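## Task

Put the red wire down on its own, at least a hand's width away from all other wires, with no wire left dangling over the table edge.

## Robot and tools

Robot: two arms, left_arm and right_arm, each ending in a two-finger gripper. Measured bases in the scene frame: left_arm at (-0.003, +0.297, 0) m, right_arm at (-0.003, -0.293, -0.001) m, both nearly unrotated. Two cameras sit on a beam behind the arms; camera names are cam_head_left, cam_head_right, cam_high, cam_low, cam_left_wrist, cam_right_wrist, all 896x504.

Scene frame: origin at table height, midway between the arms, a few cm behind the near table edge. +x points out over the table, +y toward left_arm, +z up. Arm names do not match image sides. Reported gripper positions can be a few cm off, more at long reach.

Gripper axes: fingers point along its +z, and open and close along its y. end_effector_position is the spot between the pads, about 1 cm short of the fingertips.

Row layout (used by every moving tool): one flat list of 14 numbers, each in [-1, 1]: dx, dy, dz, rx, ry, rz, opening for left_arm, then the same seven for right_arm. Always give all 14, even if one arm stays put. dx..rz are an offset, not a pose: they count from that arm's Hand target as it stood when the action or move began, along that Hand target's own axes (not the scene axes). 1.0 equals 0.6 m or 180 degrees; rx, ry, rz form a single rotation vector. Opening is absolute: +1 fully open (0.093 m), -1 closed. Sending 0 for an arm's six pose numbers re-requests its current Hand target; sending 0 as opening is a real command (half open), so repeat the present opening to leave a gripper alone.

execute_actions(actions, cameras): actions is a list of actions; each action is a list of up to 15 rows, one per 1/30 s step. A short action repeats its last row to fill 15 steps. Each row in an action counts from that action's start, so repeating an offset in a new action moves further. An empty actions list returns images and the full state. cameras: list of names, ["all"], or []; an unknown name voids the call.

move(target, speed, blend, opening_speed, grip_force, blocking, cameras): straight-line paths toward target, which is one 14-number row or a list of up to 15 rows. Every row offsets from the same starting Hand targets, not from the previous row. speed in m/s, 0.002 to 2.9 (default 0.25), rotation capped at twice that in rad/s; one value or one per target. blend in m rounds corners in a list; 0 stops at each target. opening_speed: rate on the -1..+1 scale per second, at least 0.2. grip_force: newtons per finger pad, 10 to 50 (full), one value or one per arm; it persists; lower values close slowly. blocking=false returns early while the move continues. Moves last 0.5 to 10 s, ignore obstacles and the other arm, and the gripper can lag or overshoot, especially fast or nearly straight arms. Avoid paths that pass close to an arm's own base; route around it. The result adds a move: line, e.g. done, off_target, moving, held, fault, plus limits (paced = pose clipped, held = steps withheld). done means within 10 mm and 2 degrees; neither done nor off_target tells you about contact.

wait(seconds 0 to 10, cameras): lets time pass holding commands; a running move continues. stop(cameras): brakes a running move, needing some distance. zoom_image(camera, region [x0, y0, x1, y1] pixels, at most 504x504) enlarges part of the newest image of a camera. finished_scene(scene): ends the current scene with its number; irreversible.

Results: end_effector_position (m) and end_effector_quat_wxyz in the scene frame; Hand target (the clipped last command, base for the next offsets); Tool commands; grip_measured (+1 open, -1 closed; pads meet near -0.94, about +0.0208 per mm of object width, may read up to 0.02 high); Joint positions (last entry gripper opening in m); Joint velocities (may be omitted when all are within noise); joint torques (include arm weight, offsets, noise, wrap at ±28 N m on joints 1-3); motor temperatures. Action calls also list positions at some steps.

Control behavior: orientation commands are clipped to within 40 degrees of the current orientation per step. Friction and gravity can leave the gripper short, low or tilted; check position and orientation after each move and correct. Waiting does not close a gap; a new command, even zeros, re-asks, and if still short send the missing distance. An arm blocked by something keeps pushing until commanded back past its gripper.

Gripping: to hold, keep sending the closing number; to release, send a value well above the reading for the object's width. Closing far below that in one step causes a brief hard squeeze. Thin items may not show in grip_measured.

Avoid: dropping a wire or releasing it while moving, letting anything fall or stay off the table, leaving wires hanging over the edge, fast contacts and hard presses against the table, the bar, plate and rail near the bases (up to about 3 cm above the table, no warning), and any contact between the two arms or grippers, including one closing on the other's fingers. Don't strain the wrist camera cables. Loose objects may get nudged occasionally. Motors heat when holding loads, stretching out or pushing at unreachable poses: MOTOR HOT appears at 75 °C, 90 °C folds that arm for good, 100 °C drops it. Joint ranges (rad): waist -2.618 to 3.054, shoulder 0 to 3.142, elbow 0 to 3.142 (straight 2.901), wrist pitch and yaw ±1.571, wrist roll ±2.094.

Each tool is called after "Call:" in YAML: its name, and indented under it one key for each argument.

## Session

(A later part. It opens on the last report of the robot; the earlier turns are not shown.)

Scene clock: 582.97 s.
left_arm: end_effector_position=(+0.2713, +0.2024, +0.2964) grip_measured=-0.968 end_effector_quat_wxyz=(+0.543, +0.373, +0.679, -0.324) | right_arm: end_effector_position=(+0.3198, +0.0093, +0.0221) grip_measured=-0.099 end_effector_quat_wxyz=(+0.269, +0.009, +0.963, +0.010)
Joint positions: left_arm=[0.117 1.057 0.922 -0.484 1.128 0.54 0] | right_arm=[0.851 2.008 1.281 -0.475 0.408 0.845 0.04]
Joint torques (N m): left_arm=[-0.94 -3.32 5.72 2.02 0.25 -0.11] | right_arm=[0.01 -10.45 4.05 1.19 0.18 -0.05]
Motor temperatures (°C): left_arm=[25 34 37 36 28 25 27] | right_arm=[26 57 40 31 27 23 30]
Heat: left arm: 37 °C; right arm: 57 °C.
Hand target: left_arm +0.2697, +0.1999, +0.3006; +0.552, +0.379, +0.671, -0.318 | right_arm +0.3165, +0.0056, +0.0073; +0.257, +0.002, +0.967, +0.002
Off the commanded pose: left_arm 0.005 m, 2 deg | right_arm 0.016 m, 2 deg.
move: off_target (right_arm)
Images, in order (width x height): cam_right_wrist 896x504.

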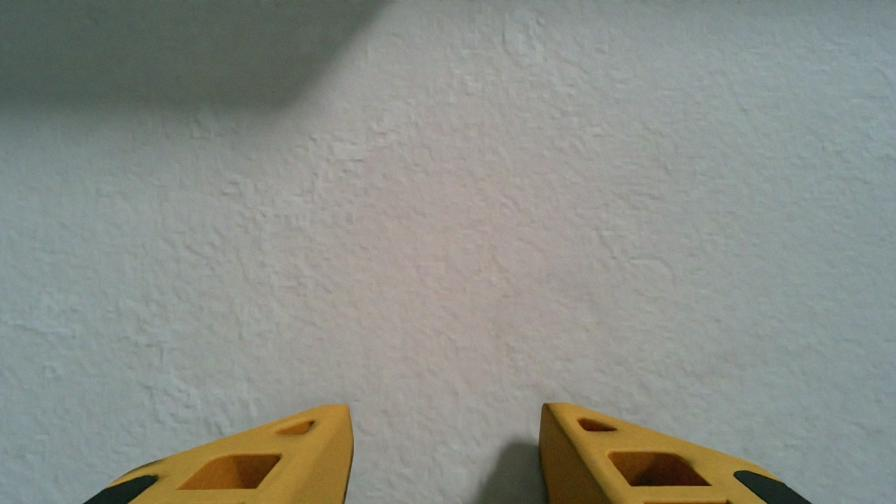

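Call:
move:
  target: [0,0,0,0,0,0,-1,0.03,0.0,-0.09,0,0,0,0]
  speed: 0.1
  cameras: ["cam_right_wrist"]

Scene clock: 586.30 s.
left_arm: end_effector_position=(+0.2713, +0.2024, +0.2964) grip_measured=-0.968 end_effector_quat_wxyz=(+0.543, +0.373, +0.679, -0.324) | right_arm: end_effector_position=(+0.2763, +0.0091, +0.0394) grip_measured=-0.001 end_effector_quat_wxyz=(+0.250, -0.006, +0.968, +0.001)
Joint positions: left_arm=[0.117 1.057 0.922 -0.484 1.128 0.54 0] | right_arm=[0.936 1.915 1.247 -0.604 0.412 0.914 0.045]
Joint torques (N m): left_arm=[-0.95 -3.25 5.75 2.02 0.27 -0.11] | right_arm=[0.55 -13.76 4.37 0.84 0.43 0.39]
Motor temperatures (°C): left_arm=[25 34 37 36 28 25 27] | right_arm=[26 57 40 31 27 23 30]
Heat: left arm: 37 °C; right arm: 57 °C.
Hand target: left_arm +0.2697, +0.1999, +0.3006; +0.552, +0.379, +0.671, -0.318 | right_arm +0.2741, +0.0054, +0.0452; +0.257, +0.001, +0.967, +0.002
Off the commanded pose: left_arm 0.005 m, 2 deg | right_arm 0.007 m, 1 deg.
move: done
Images, in order (width x height): cam_right_wrist 896x504.

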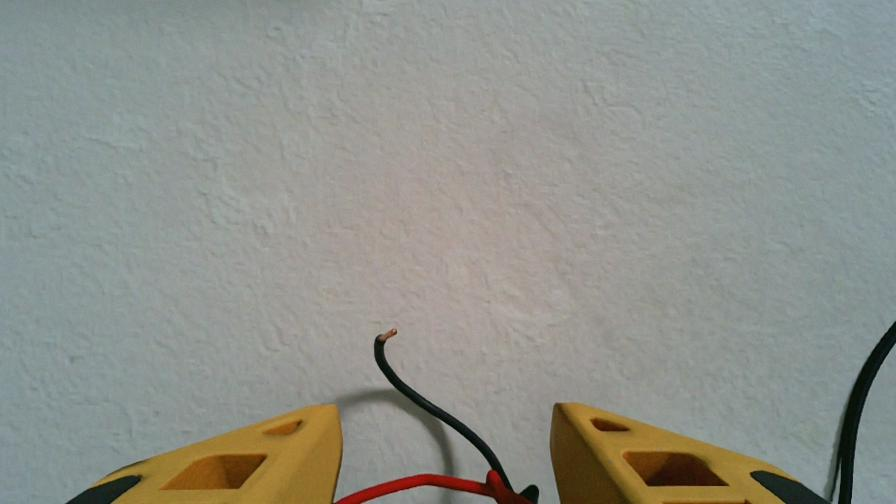

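Call:
move:
  target:
    - [0,0,0,0,0,0,-1,0.005,0,0.012,0,0,0,0]
    - [0,0,0,0,0,0,-1,0.005,0,0.012,0,0,0,-1]
  speed: 0.05
  opening_speed: 1.0
  cameras: ["cam_right_wrist"]

Scene clock: 591.93 s.
left_arm: end_effector_position=(+0.2713, +0.2024, +0.2964) grip_measured=-0.968 end_effector_quat_wxyz=(+0.543, +0.373, +0.679, -0.324) | right_arm: end_effector_position=(+0.2753, +0.0076, +0.0363) grip_measured=-0.989 end_effector_quat_wxyz=(+0.250, -0.006, +0.968, +0.001)
Joint positions: left_arm=[0.117 1.057 0.922 -0.484 1.128 0.54 0] | right_arm=[0.936 1.915 1.234 -0.593 0.412 0.914 0]
Joint torques (N m): left_arm=[-0.95 -3.28 5.68 2 0.28 -0.11] | right_arm=[0.25 -12.66 4.33 1.04 0.41 0.3]
Motor temperatures (°C): left_arm=[25 34 37 36 28 25 27] | right_arm=[26 59 39 31 27 23 30]
Heat: left arm: 37 °C; right arm: 59 °C.
Hand target: left_arm +0.2697, +0.1999, +0.3006; +0.552, +0.379, +0.671, -0.318 | right_arm +0.2751, +0.0055, +0.0375; +0.257, +0.001, +0.967, +0.002
Off the commanded pose: left_arm 0.005 m, 2 deg | right_arm 0.002 m, 1 deg.
move: done
Images, in order (width x height): cam_right_wrist 896x504.

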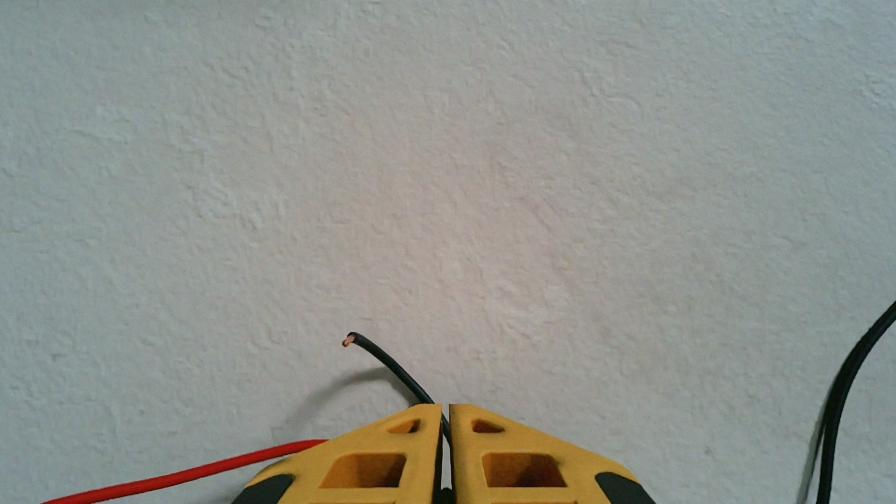

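Call:
move:
  target: [0,0,0,0,0,0,-1,-0.125,-0.33,-0.083,0,0,0,-1]
  speed: 0.08
  cameras: ["cam_right_wrist","cam_left_wrist","cam_head_left"]

Call:
zoom_image:
  camera: "cam_head_left"
  region: [300, 120, 560, 280]

Scene clock: 598.73 s.
left_arm: end_effector_position=(+0.2713, +0.2024, +0.2964) grip_measured=-0.968 end_effector_quat_wxyz=(+0.543, +0.373, +0.679, -0.324) | right_arm: end_effector_position=(+0.3193, -0.1912, +0.1162) grip_measured=-0.989 end_effector_quat_wxyz=(+0.259, +0.006, +0.966, -0.002)
Joint positions: left_arm=[0.117 1.057 0.922 -0.484 1.128 0.54 0] | right_arm=[0.353 1.41 0.983 -0.662 0.204 0.369 0]
Joint torques (N m): left_arm=[-0.96 -3.3 5.68 2.01 0.28 -0.13] | right_arm=[-0.35 -8.75 5.12 1.19 0.08 0.01]
Motor temperatures (°C): left_arm=[25 34 37 37 28 25 27] | right_arm=[26 59 39 31 27 23 30]
Heat: left arm: 37 °C; right arm: 59 °C.
Hand target: left_arm +0.2697, +0.1999, +0.3006; +0.552, +0.379, +0.671, -0.318 | right_arm +0.3152, -0.1929, +0.1172; +0.257, +0.001, +0.966, +0.002
Off the commanded pose: left_arm 0.005 m, 2 deg | right_arm 0.005 m, 1 deg.
move: done
Images, in order (width x height): cam_head_left 896x504, cam_left_wrist 896x504, cam_right_wrist 896x504.

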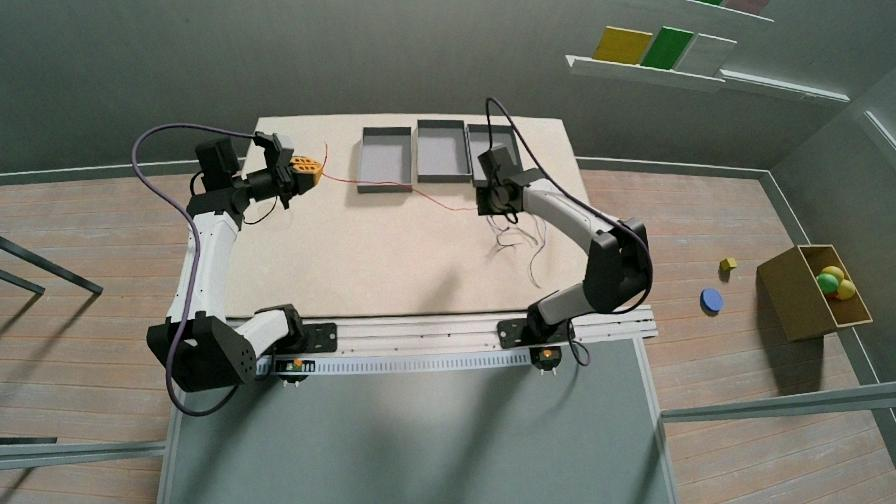

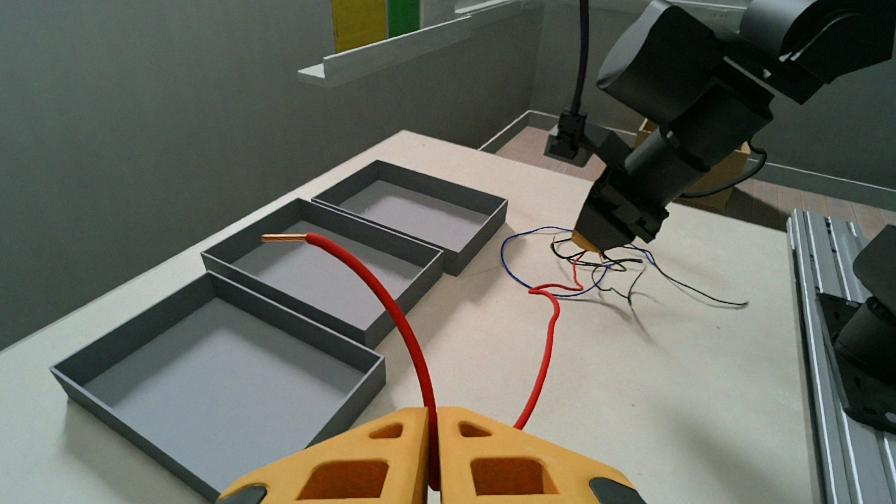

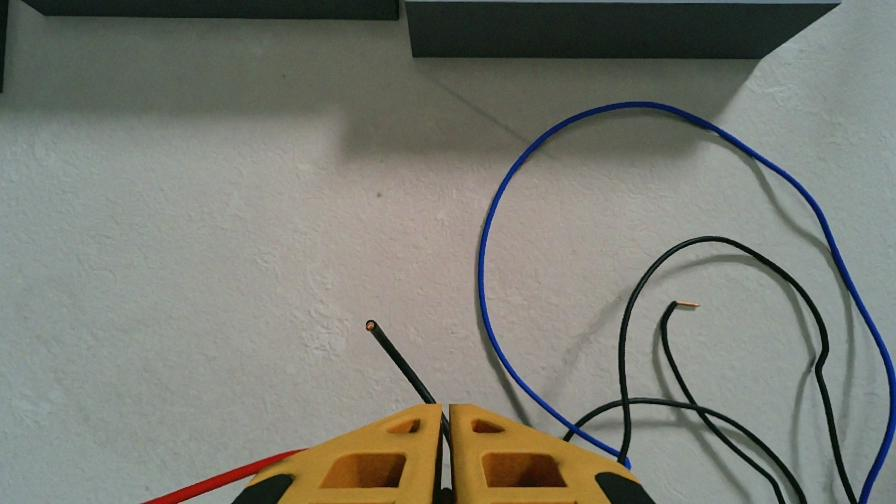

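Scaled by 1.938 from the camera's 896x504 image, which has a finer 1280x720 frame.

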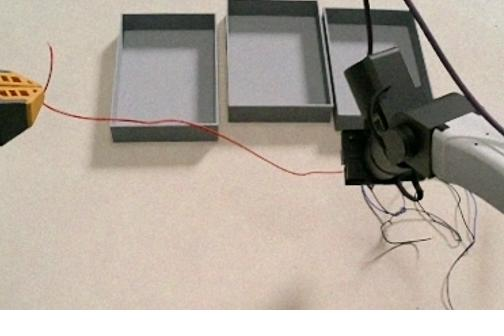

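Call:
move:
  target: [0,0,0,0,0,0,-1,-0.05,-0.25,-0.087,0,0,0,-1]
  speed: 0.06
  cameras: ["cam_right_wrist","cam_left_wrist","cam_head_left"]

Call:
zoom_image:
  camera: "cam_left_wrist"
  region: [400, 120, 800, 420]

Scene clock: 606.40 s.
left_arm: end_effector_position=(+0.2601, +0.1888, +0.2929) grip_measured=-0.968 end_effector_quat_wxyz=(+0.525, +0.382, +0.671, -0.358) | right_arm: end_effector_position=(+0.3072, -0.2921, +0.1789) grip_measured=-0.989 end_effector_quat_wxyz=(+0.253, -0.027, +0.961, +0.109)
Joint positions: left_arm=[0.081 1.057 0.91 -0.513 1.166 0.536 0] | right_arm=[-0.212 1.295 1.134 -0.936 -0.3 -0.143 0]
Joint torques (N m): left_arm=[2.02 -3.3 6.79 2.19 -0.08 -0.02] | right_arm=[-4.94 -4.64 7.98 1.43 1.54 -0.2]
Motor temperatures (°C): left_arm=[25 34 37 37 28 25 27] | right_arm=[26 57 39 31 27 23 30]
Heat: left arm: 37 °C; right arm: 57 °C.
Hand target: left_arm +0.2697, +0.1999, +0.3006; +0.552, +0.379, +0.671, -0.318 | right_arm +0.3150, -0.3433, +0.1766; +0.257, +0.002, +0.967, +0.002
Off the commanded pose: left_arm 0.017 m, 6 deg | right_arm 0.052 m, 13 deg.
move: off_target (left_arm, right_arm)
Images, in order (width x height): cam_head_left 896x504, cam_left_wrist 896x504, cam_right_wrist 896x504.

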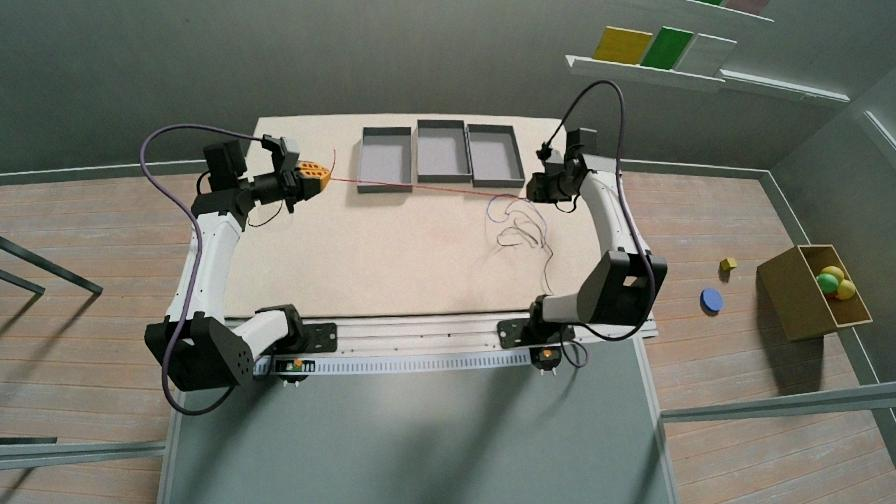

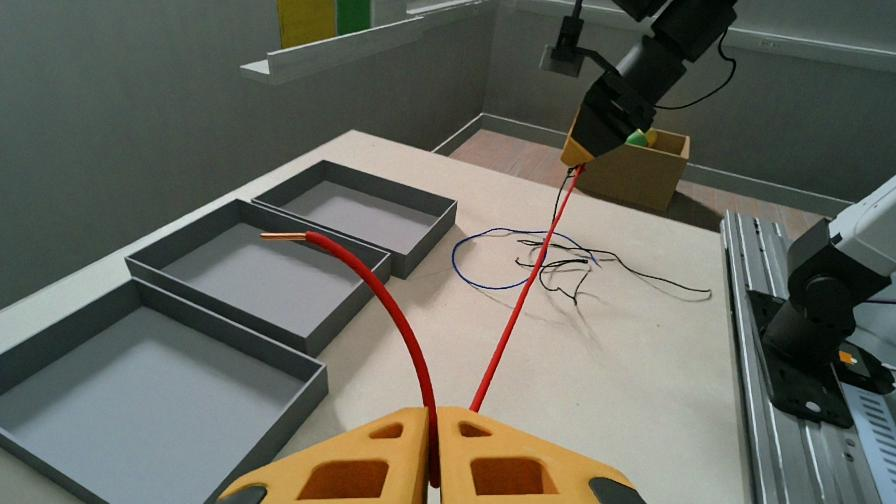

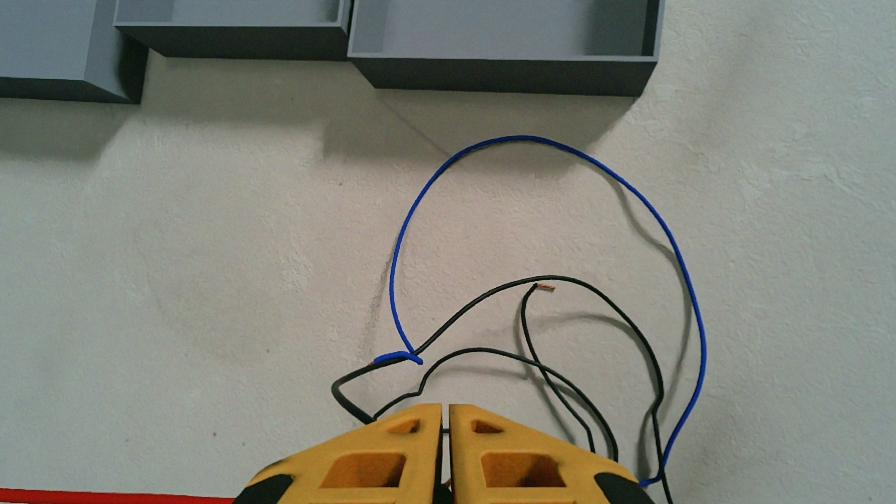

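Scaled by 1.260 from the camera's 896x504 image, which has a finer 1280x720 frame.

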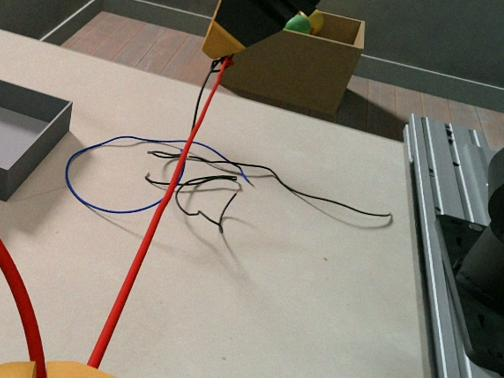

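Call:
move:
  target: [0.02,0.0,-0.05,0,0,0,-1,0,-0.04,0,0,0,0,-1]
  speed: 0.05
  cameras: ["cam_right_wrist","cam_left_wrist","cam_head_left"]

Call:
zoom_image:
  camera: "cam_left_wrist"
  region: [400, 60, 800, 360]

Scene clock: 616.60 s.
left_arm: end_effector_position=(+0.2518, +0.2253, +0.2835) grip_measured=-0.972 end_effector_quat_wxyz=(+0.540, +0.368, +0.682, -0.327) | right_arm: end_effector_position=(+0.3087, -0.3601, +0.1702) grip_measured=-0.990 end_effector_quat_wxyz=(+0.248, +0.004, +0.969, +0.014)
Joint positions: left_arm=[0.257 1.048 0.925 -0.731 1.229 0.778 0] | right_arm=[-0.353 1.33 1.144 -0.913 -0.166 -0.252 0]
Joint torques (N m): left_arm=[0.47 -1.43 8.43 1.38 0.57 0.18] | right_arm=[-0.44 -4.78 8.1 1.36 0.02 0.01]
Heat: left arm: 38 °C; right arm: 53 °C.
Hand target: left_arm +0.2535, +0.2272, +0.2944; +0.552, +0.379, +0.671, -0.318 | right_arm +0.3150, -0.3672, +0.1764; +0.256, +0.001, +0.967, +0.002
Off the commanded pose: left_arm 0.011 m, 2 deg | right_arm 0.011 m, 2 deg.
move: off_target (left_arm, right_arm)
Images, in order (width x height): cam_head_left 896x504, cam_left_wrist 896x504, cam_right_wrist 896x504.

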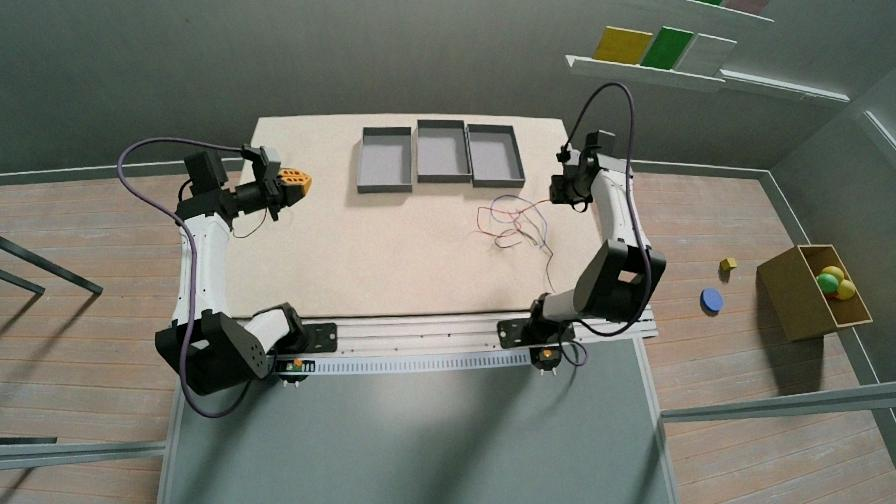

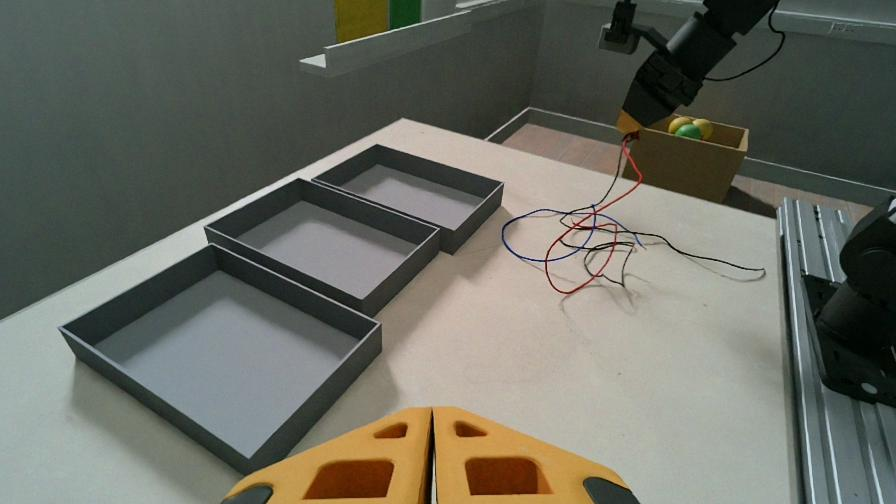

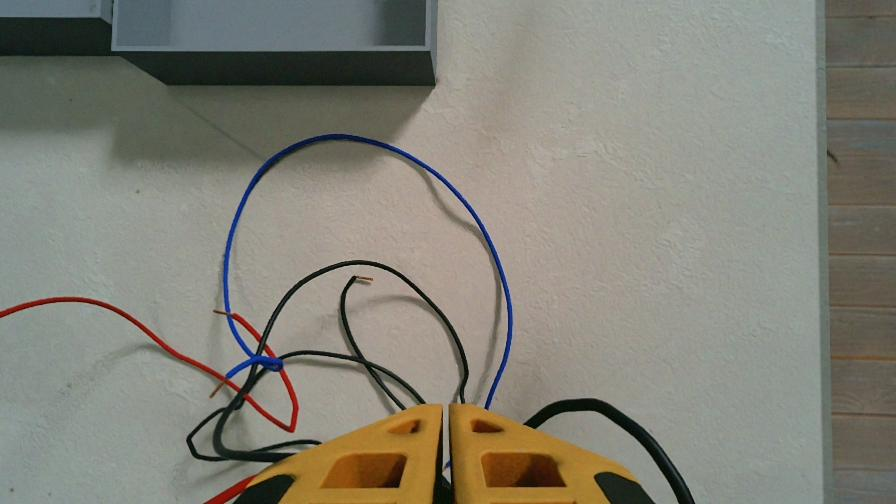

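Scaled by 1.260 from the camera's 896x504 image, which has a finer 1280x720 frame.

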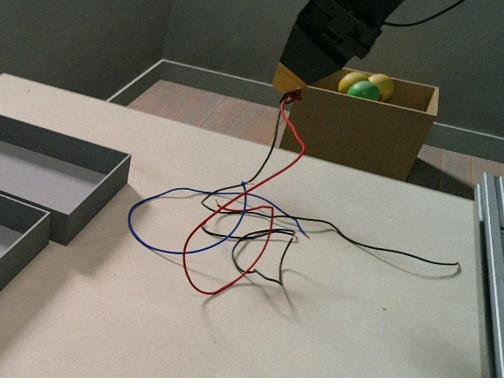

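Call:
move:
  target: [0,0,0,0,0,0,0.2,-0.15,0.43,-0.25,0,0,0,-1]
  speed: 0.12
  cameras: ["cam_right_wrist","cam_left_wrist","cam_head_left","cam_low"]

Call:
zoom_image:
  camera: "cam_left_wrist"
  region: [350, 50, 750, 350]

Scene clock: 624.43 s.
left_arm: end_effector_position=(+0.2517, +0.2253, +0.2835) grip_measured=+0.198 end_effector_quat_wxyz=(+0.540, +0.369, +0.682, -0.327) | right_arm: end_effector_position=(+0.3170, -0.1105, +0.3508) grip_measured=-0.990 end_effector_quat_wxyz=(+0.303, -0.014, +0.952, +0.035)
Joint positions: left_arm=[0.257 1.048 0.925 -0.731 1.229 0.779 0.055] | right_arm=[0.595 1.732 2.267 -1.553 0.291 0.536 0]
Joint torques (N m): left_arm=[0.49 -1.55 8.23 1.4 0.56 0.15] | right_arm=[0.72 -7.15 6.34 1.33 0.3 0.32]
Motor temperatures (°C): left_arm=[25 33 39 37 28 25 27] | right_arm=[27 51 39 32 28 24 30]
Heat: left arm: 39 °C; right arm: 51 °C.
Hand target: left_arm +0.2533, +0.2271, +0.2942; +0.552, +0.379, +0.671, -0.318 | right_arm +0.3192, -0.1100, +0.3527; +0.257, +0.002, +0.966, +0.002
Off the commanded pose: left_arm 0.011 m, 2 deg | right_arm 0.003 m, 7 deg.
joint sent to its limit (right arm) — joint 4 (wrist pitch), lower limit. The joint targets are off in orientation, not in position.
move: off_target (left_arm, right_arm)
Images, in order (width x height): cam_head_left 896x504, cam_low 896x504, cam_left_wrist 896x504, cam_right_wrist 896x504.

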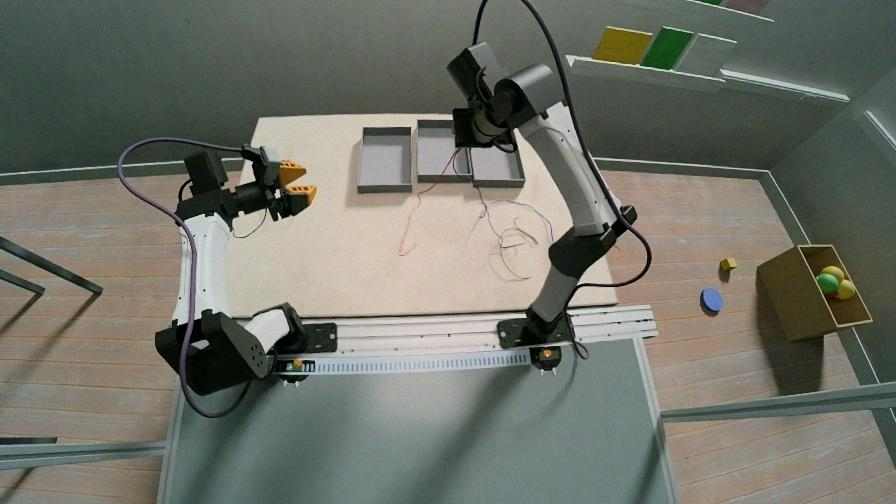

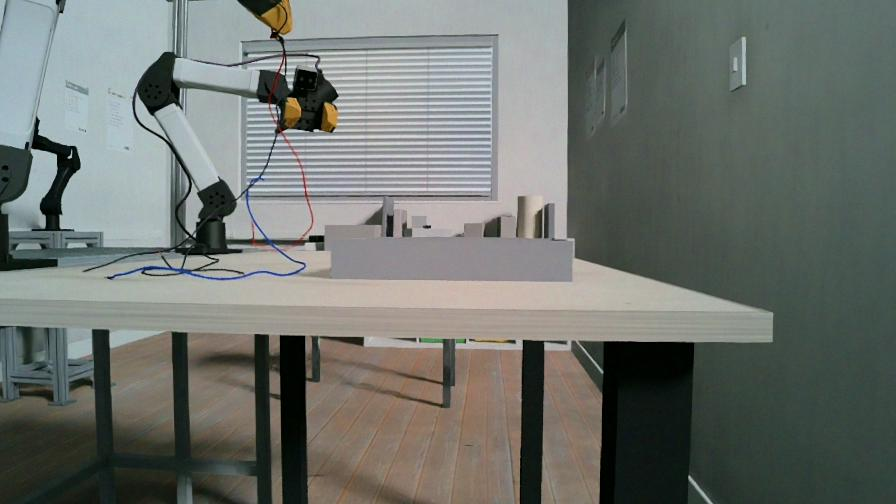

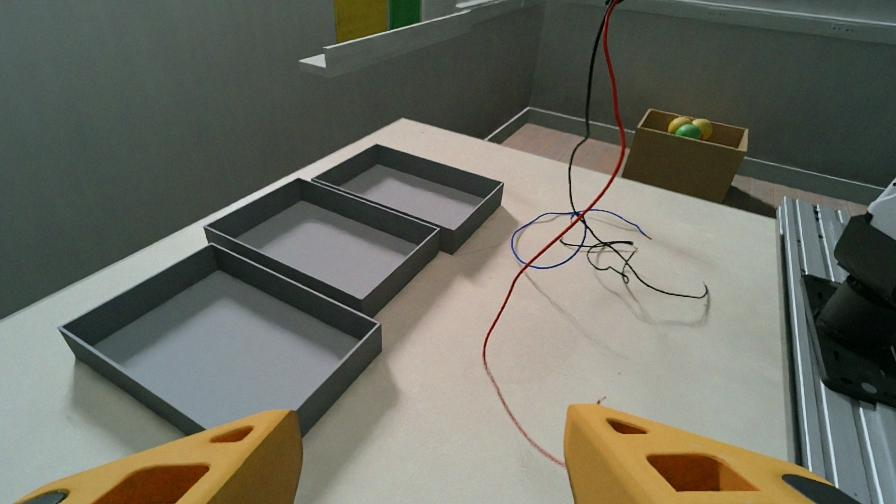

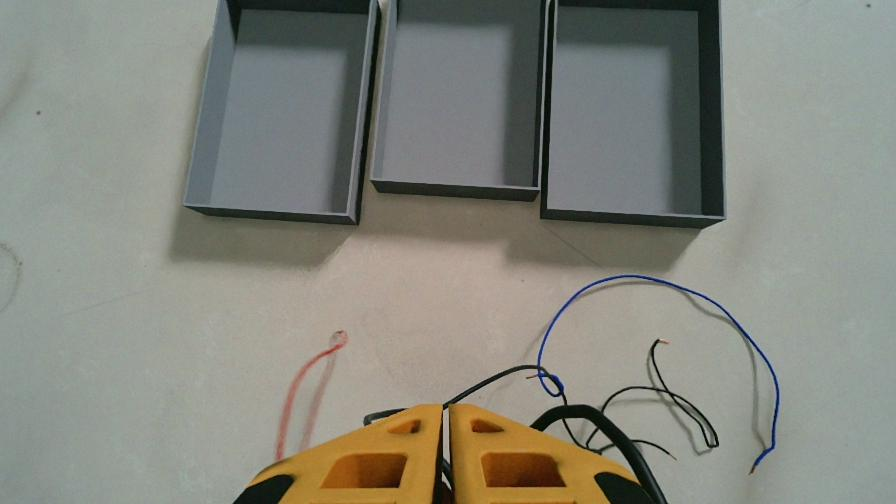

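Scaled by 1.260 from the camera's 896x504 image, which has a finer 1280x720 frame.

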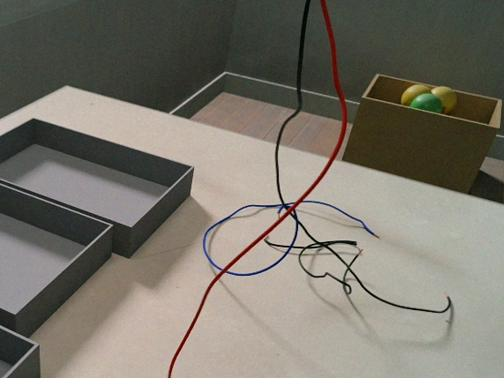

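Call:
move:
  target: [-0.14,0,-0.025,0,0,0,0.2,0,0,0,0,0,0,-1]
  speed: 0.15
  cameras: ["cam_left_wrist"]

Call:
zoom_image:
  camera: "cam_left_wrist"
  region: [480, 0, 730, 200]

Scene clock: 629.73 s.
left_arm: end_effector_position=(+0.2532, +0.2277, +0.3719) grip_measured=+0.198 end_effector_quat_wxyz=(+0.547, +0.368, +0.677, -0.325) | right_arm: end_effector_position=(+0.3170, -0.1107, +0.3508) grip_measured=-0.990 end_effector_quat_wxyz=(+0.303, -0.014, +0.952, +0.034)
Joint positions: left_arm=[0.245 1.129 1.308 -0.971 1.228 0.726 0.055] | right_arm=[0.595 1.732 2.267 -1.554 0.292 0.536 0]
Joint torques (N m): left_arm=[-0.84 -1.26 8.06 1.46 0.36 0.07] | right_arm=[0.66 -7.16 6.57 1.34 0.32 0.32]
Heat: left arm: 40 °C; right arm: 51 °C.
Hand target: left_arm +0.2545, +0.2265, +0.3796; +0.552, +0.379, +0.671, -0.318 | right_arm +0.3192, -0.1100, +0.3527; +0.257, +0.001, +0.966, +0.002
Off the commanded pose: left_arm 0.008 m, 2 deg | right_arm 0.003 m, 7 deg.
joint sent to its limit (right arm) — joint 4 (wrist pitch), lower limit. The joint targets are off in orientation, not in position.
move: off_target (right_arm)
Images, in order (width x height): cam_left_wrist 896x504.

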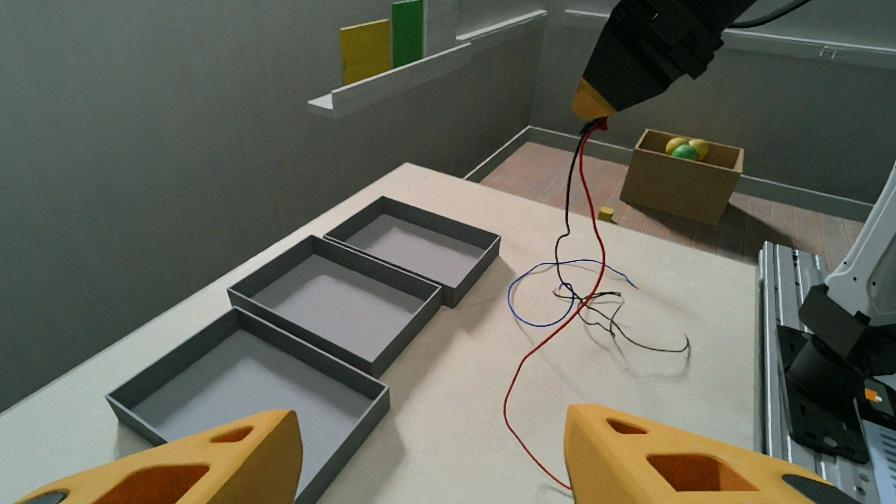

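Scaled by 2.016 from the camera's 896x504 image, which has a finer 1280x720 frame.

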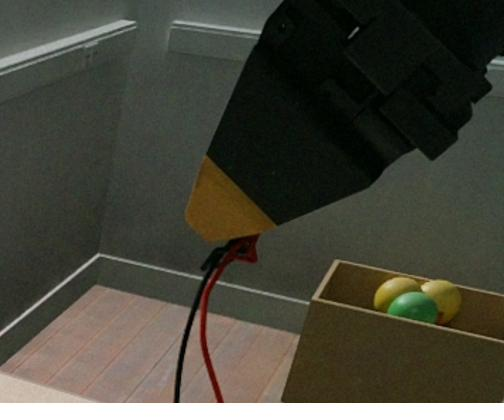

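Call:
move:
  target: [0.018,-0.221,0.423,0,0,0,0.2,0,0,0,0,0,0,-1]
  speed: 0.15
  cameras: ["cam_left_wrist","cam_head_left"]

Scene clock: 647.53 s.
left_arm: end_effector_position=(+0.2620, -0.0476, +0.3056) grip_measured=+0.198 end_effector_quat_wxyz=(+0.535, +0.388, +0.683, -0.311) | right_arm: end_effector_position=(+0.3170, -0.1107, +0.3508) grip_measured=-0.990 end_effector_quat_wxyz=(+0.303, -0.014, +0.952, +0.034)
Joint positions: left_arm=[-0.9 1.372 1.051 0.029 0.182 0.046 0.055] | right_arm=[0.595 1.732 2.267 -1.554 0.292 0.536 0]
Joint torques (N m): left_arm=[-0.61 -3.6 9.25 2.72 -0.06 -0.13] | right_arm=[0.81 -6.97 6.54 1.23 0.32 0.33]
Heat: left arm: 41 °C; right arm: 49 °C.
Hand target: left_arm +0.2666, -0.0540, +0.3223; +0.552, +0.378, +0.671, -0.318 | right_arm +0.3192, -0.1100, +0.3527; +0.257, +0.001, +0.966, +0.002
Off the commanded pose: left_arm 0.018 m, 3 deg | right_arm 0.003 m, 7 deg.
joint sent to its limit (right arm) — joint 4 (wrist pitch), lower limit. The joint targets are off in orientation, not in position.
move: off_target (left_arm, right_arm)
Images, in order (width x height): cam_head_left 896x504, cam_left_wrist 896x504.

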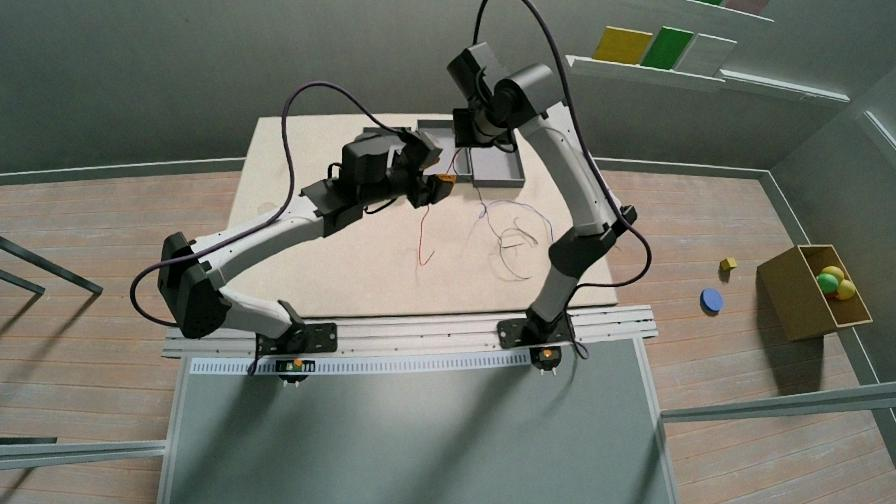

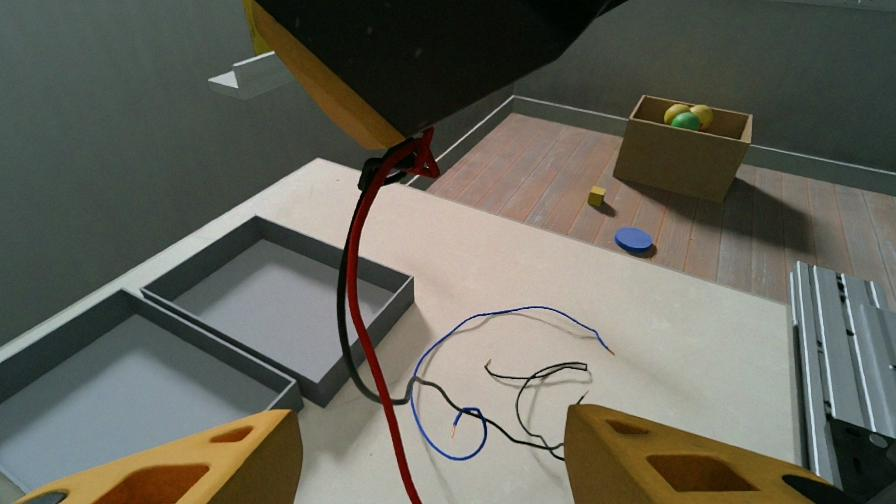

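Call:
zoom_image:
  camera: "cam_left_wrist"
  region: [320, 100, 480, 240]

Scaled by 3.150 from the camera's 896x504 image, which has a finer 1280x720 frame.

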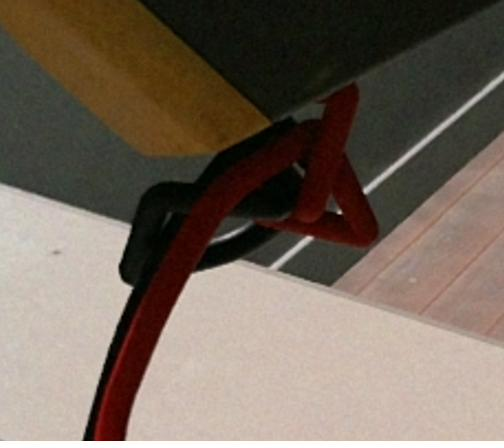

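Call:
move:
  target: [0.057,0.025,0.136,0,0,0,0.2,0,0,0,0,0,0,-1]
  speed: 0.08
  cameras: ["cam_left_wrist","cam_right_wrist","cam_low"]

Scene clock: 661.17 s.
left_arm: end_effector_position=(+0.3092, -0.1025, +0.2584) grip_measured=+0.198 end_effector_quat_wxyz=(+0.535, +0.388, +0.683, -0.311) | right_arm: end_effector_position=(+0.3203, -0.1178, +0.3526) grip_measured=-0.990 end_effector_quat_wxyz=(+0.314, -0.007, +0.949, +0.015)
Joint positions: left_arm=[-0.9 1.678 1.137 0.249 0.182 0.046 0.055] | right_arm=[0.594 1.732 2.267 -1.556 0.338 0.536 0]
Joint torques (N m): left_arm=[-0.06 -5.44 9.43 2.75 0 -0.12] | right_arm=[0.62 -7.24 6.38 1.3 -0.04 0.33]
Heat: left arm: 41 °C; right arm: 49 °C.
Hand target: left_arm +0.3168, -0.1099, +0.2732; +0.552, +0.379, +0.672, -0.318 | right_arm +0.3192, -0.1100, +0.3527; +0.257, +0.001, +0.966, +0.002
Off the commanded pose: left_arm 0.018 m, 3 deg | right_arm 0.008 m, 7 deg.
joint sent to its limit (right arm) — joint 4 (wrist pitch), lower limit. The joint targets are off in orientation, not in position.
move: off_target (left_arm, right_arm)
Images, in order (width x height): cam_low 896x504, cam_left_wrist 896x504, cam_right_wrist 896x504.

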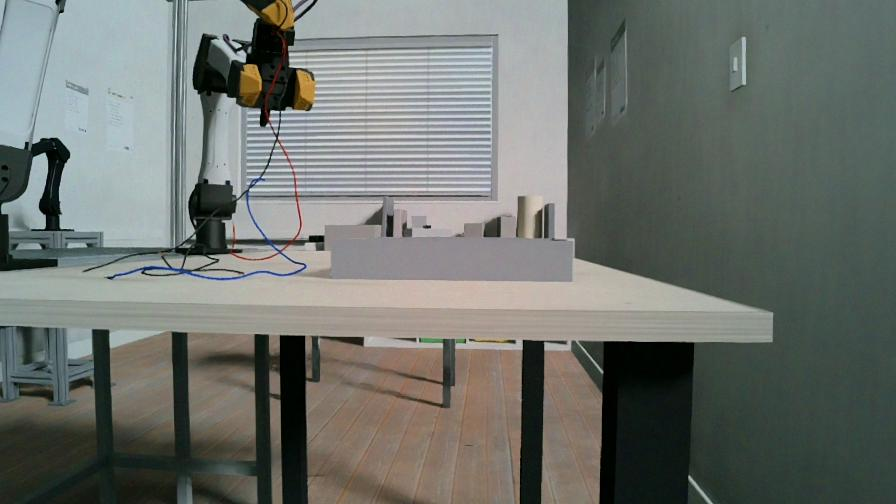

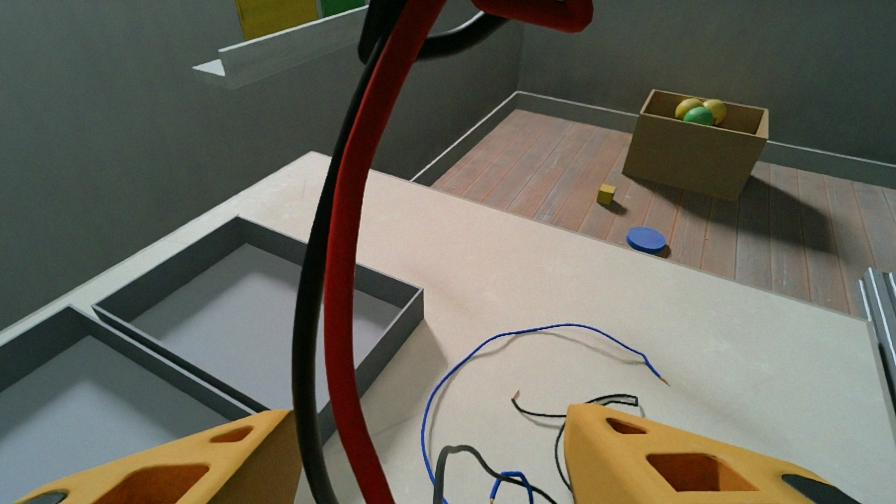

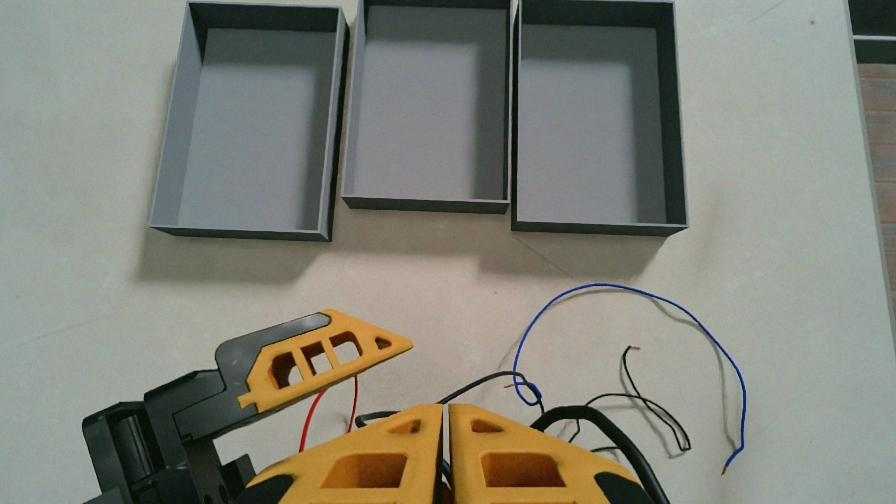

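Call:
move:
  target: [0.05,0.0,-0.055,0,0,0,0.2,0,0,0,0,0,0,-1]
  speed: 0.1
  cameras: ["cam_left_wrist"]

Scene clock: 664.83 s.
left_arm: end_effector_position=(+0.2972, -0.0806, +0.2283) grip_measured=+0.198 end_effector_quat_wxyz=(+0.530, +0.386, +0.689, -0.308) | right_arm: end_effector_position=(+0.3193, -0.1160, +0.3520) grip_measured=-0.990 end_effector_quat_wxyz=(+0.311, -0.009, +0.950, +0.020)
Joint positions: left_arm=[-0.885 1.621 0.968 0.346 0.19 0.046 0.055] | right_arm=[0.594 1.732 2.267 -1.556 0.325 0.536 0]
Joint torques (N m): left_arm=[0.4 -8.91 6.16 2.73 0.11 -0.05] | right_arm=[0.95 -7.16 6.24 1.31 0.06 0.31]
Motor temperatures (°C): left_arm=[25 34 42 42 28 25 26] | right_arm=[26 49 38 31 27 23 30]
Heat: left arm: 42 °C; right arm: 49 °C.
Hand target: left_arm +0.2971, -0.0773, +0.2500; +0.552, +0.379, +0.671, -0.318 | right_arm +0.3192, -0.1101, +0.3527; +0.257, +0.001, +0.966, +0.002
Off the commanded pose: left_arm 0.022 m, 4 deg | right_arm 0.006 m, 7 deg.
joint sent to its limit (right arm) — joint 4 (wrist pitch), lower limit. The joint targets are off in orientation, not in position.
move: off_target (left_arm, right_arm)
Images, in order (width x height): cam_left_wrist 896x504.

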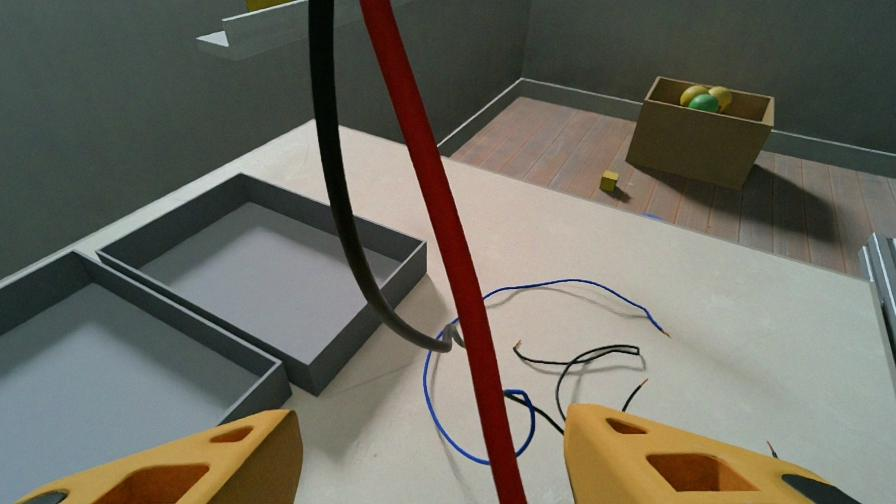

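Call:
move:
  target: [0,0.0,0,0,0,0,-1,0,0,0,0,0,0,-1]
  opening_speed: 1.2
  cameras: ["cam_left_wrist"]

Scene clock: 669.57 s.
left_arm: end_effector_position=(+0.2972, -0.0806, +0.2286) grip_measured=-0.972 end_effector_quat_wxyz=(+0.530, +0.386, +0.689, -0.309) | right_arm: end_effector_position=(+0.3193, -0.1159, +0.3519) grip_measured=-0.990 end_effector_quat_wxyz=(+0.311, -0.009, +0.950, +0.020)
Joint positions: left_arm=[-0.885 1.621 0.968 0.347 0.19 0.046 0] | right_arm=[0.594 1.732 2.267 -1.556 0.325 0.536 0]
Joint torques (N m): left_arm=[0.4 -8.92 6.15 2.72 0.11 -0.06] | right_arm=[0.66 -7.23 6.5 1.39 0.1 0.29]
Heat: left arm: 42 °C; right arm: 48 °C.
Hand target: left_arm +0.2971, -0.0773, +0.2499; +0.552, +0.379, +0.672, -0.318 | right_arm +0.3192, -0.1101, +0.3527; +0.257, +0.001, +0.966, +0.002
Off the commanded pose: left_arm 0.022 m, 3 deg | right_arm 0.006 m, 7 deg.
joint sent to its limit (right arm) — joint 4 (wrist pitch), lower limit. The joint targets are off in orientation, not in position.
move: off_target (left_arm, right_arm)
Images, in order (width x height): cam_left_wrist 896x504.

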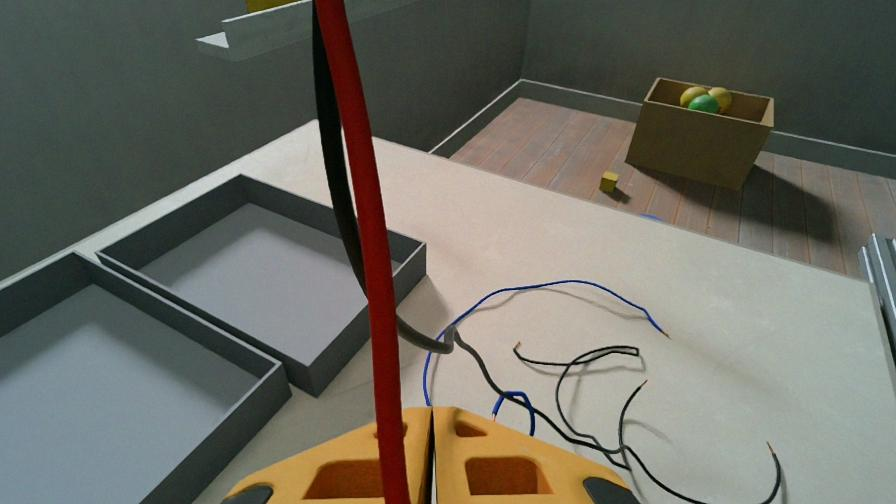

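Call:
move:
  target:
    - [0,0.0,0,0,0,0,0.3,0,0,0,0,0,0,-1]
    - [0,0,-0.045,0,0,0,0.3,0,0,0,0,0,0,-1]
  speed: 0.1
  cameras: ["cam_left_wrist","cam_right_wrist"]

Scene clock: 676.57 s.
left_arm: end_effector_position=(+0.2851, -0.0592, +0.2450) grip_measured=+0.298 end_effector_quat_wxyz=(+0.543, +0.381, +0.679, -0.314) | right_arm: end_effector_position=(+0.3193, -0.1159, +0.3519) grip_measured=-0.990 end_effector_quat_wxyz=(+0.311, -0.009, +0.950, +0.020)
Joint positions: left_arm=[-0.869 1.509 0.897 0.34 0.206 0.046 0.06] | right_arm=[0.594 1.732 2.267 -1.556 0.325 0.536 0]
Joint torques (N m): left_arm=[0.51 -7.76 5.83 2.42 0.1 0] | right_arm=[0.84 -7.01 6.39 1.3 0.03 0.29]
Motor temperatures (°C): left_arm=[25 39 41 42 28 25 26] | right_arm=[26 48 38 31 27 23 30]
Heat: left arm: 42 °C; right arm: 48 °C.
Hand target: left_arm +0.2836, -0.0545, +0.2551; +0.552, +0.379, +0.671, -0.318 | right_arm +0.3192, -0.1101, +0.3527; +0.257, +0.001, +0.966, +0.002
Off the commanded pose: left_arm 0.011 m, 1 deg | right_arm 0.006 m, 7 deg.
joint sent to its limit (right arm) — joint 4 (wrist pitch), lower limit. The joint targets are off in orientation, not in position.
move: off_target (left_arm, right_arm)
Images, in order (width x height): cam_left_wrist 896x504, cam_right_wrist 896x504.

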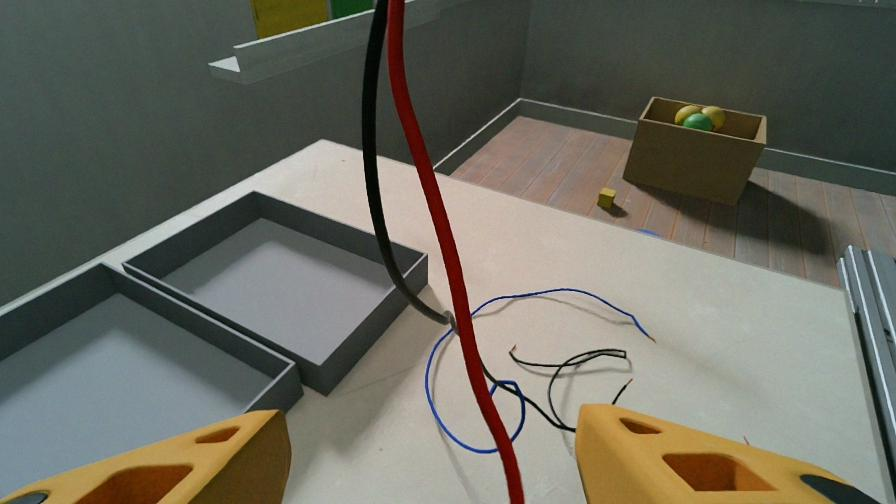

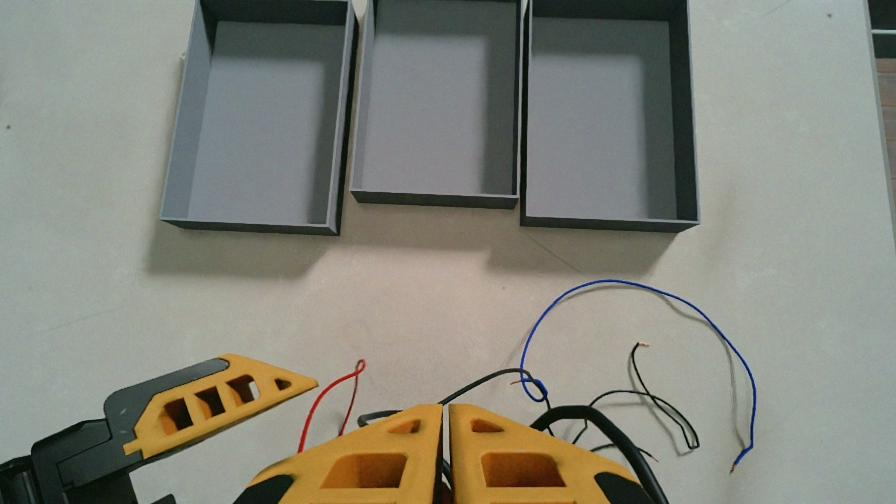

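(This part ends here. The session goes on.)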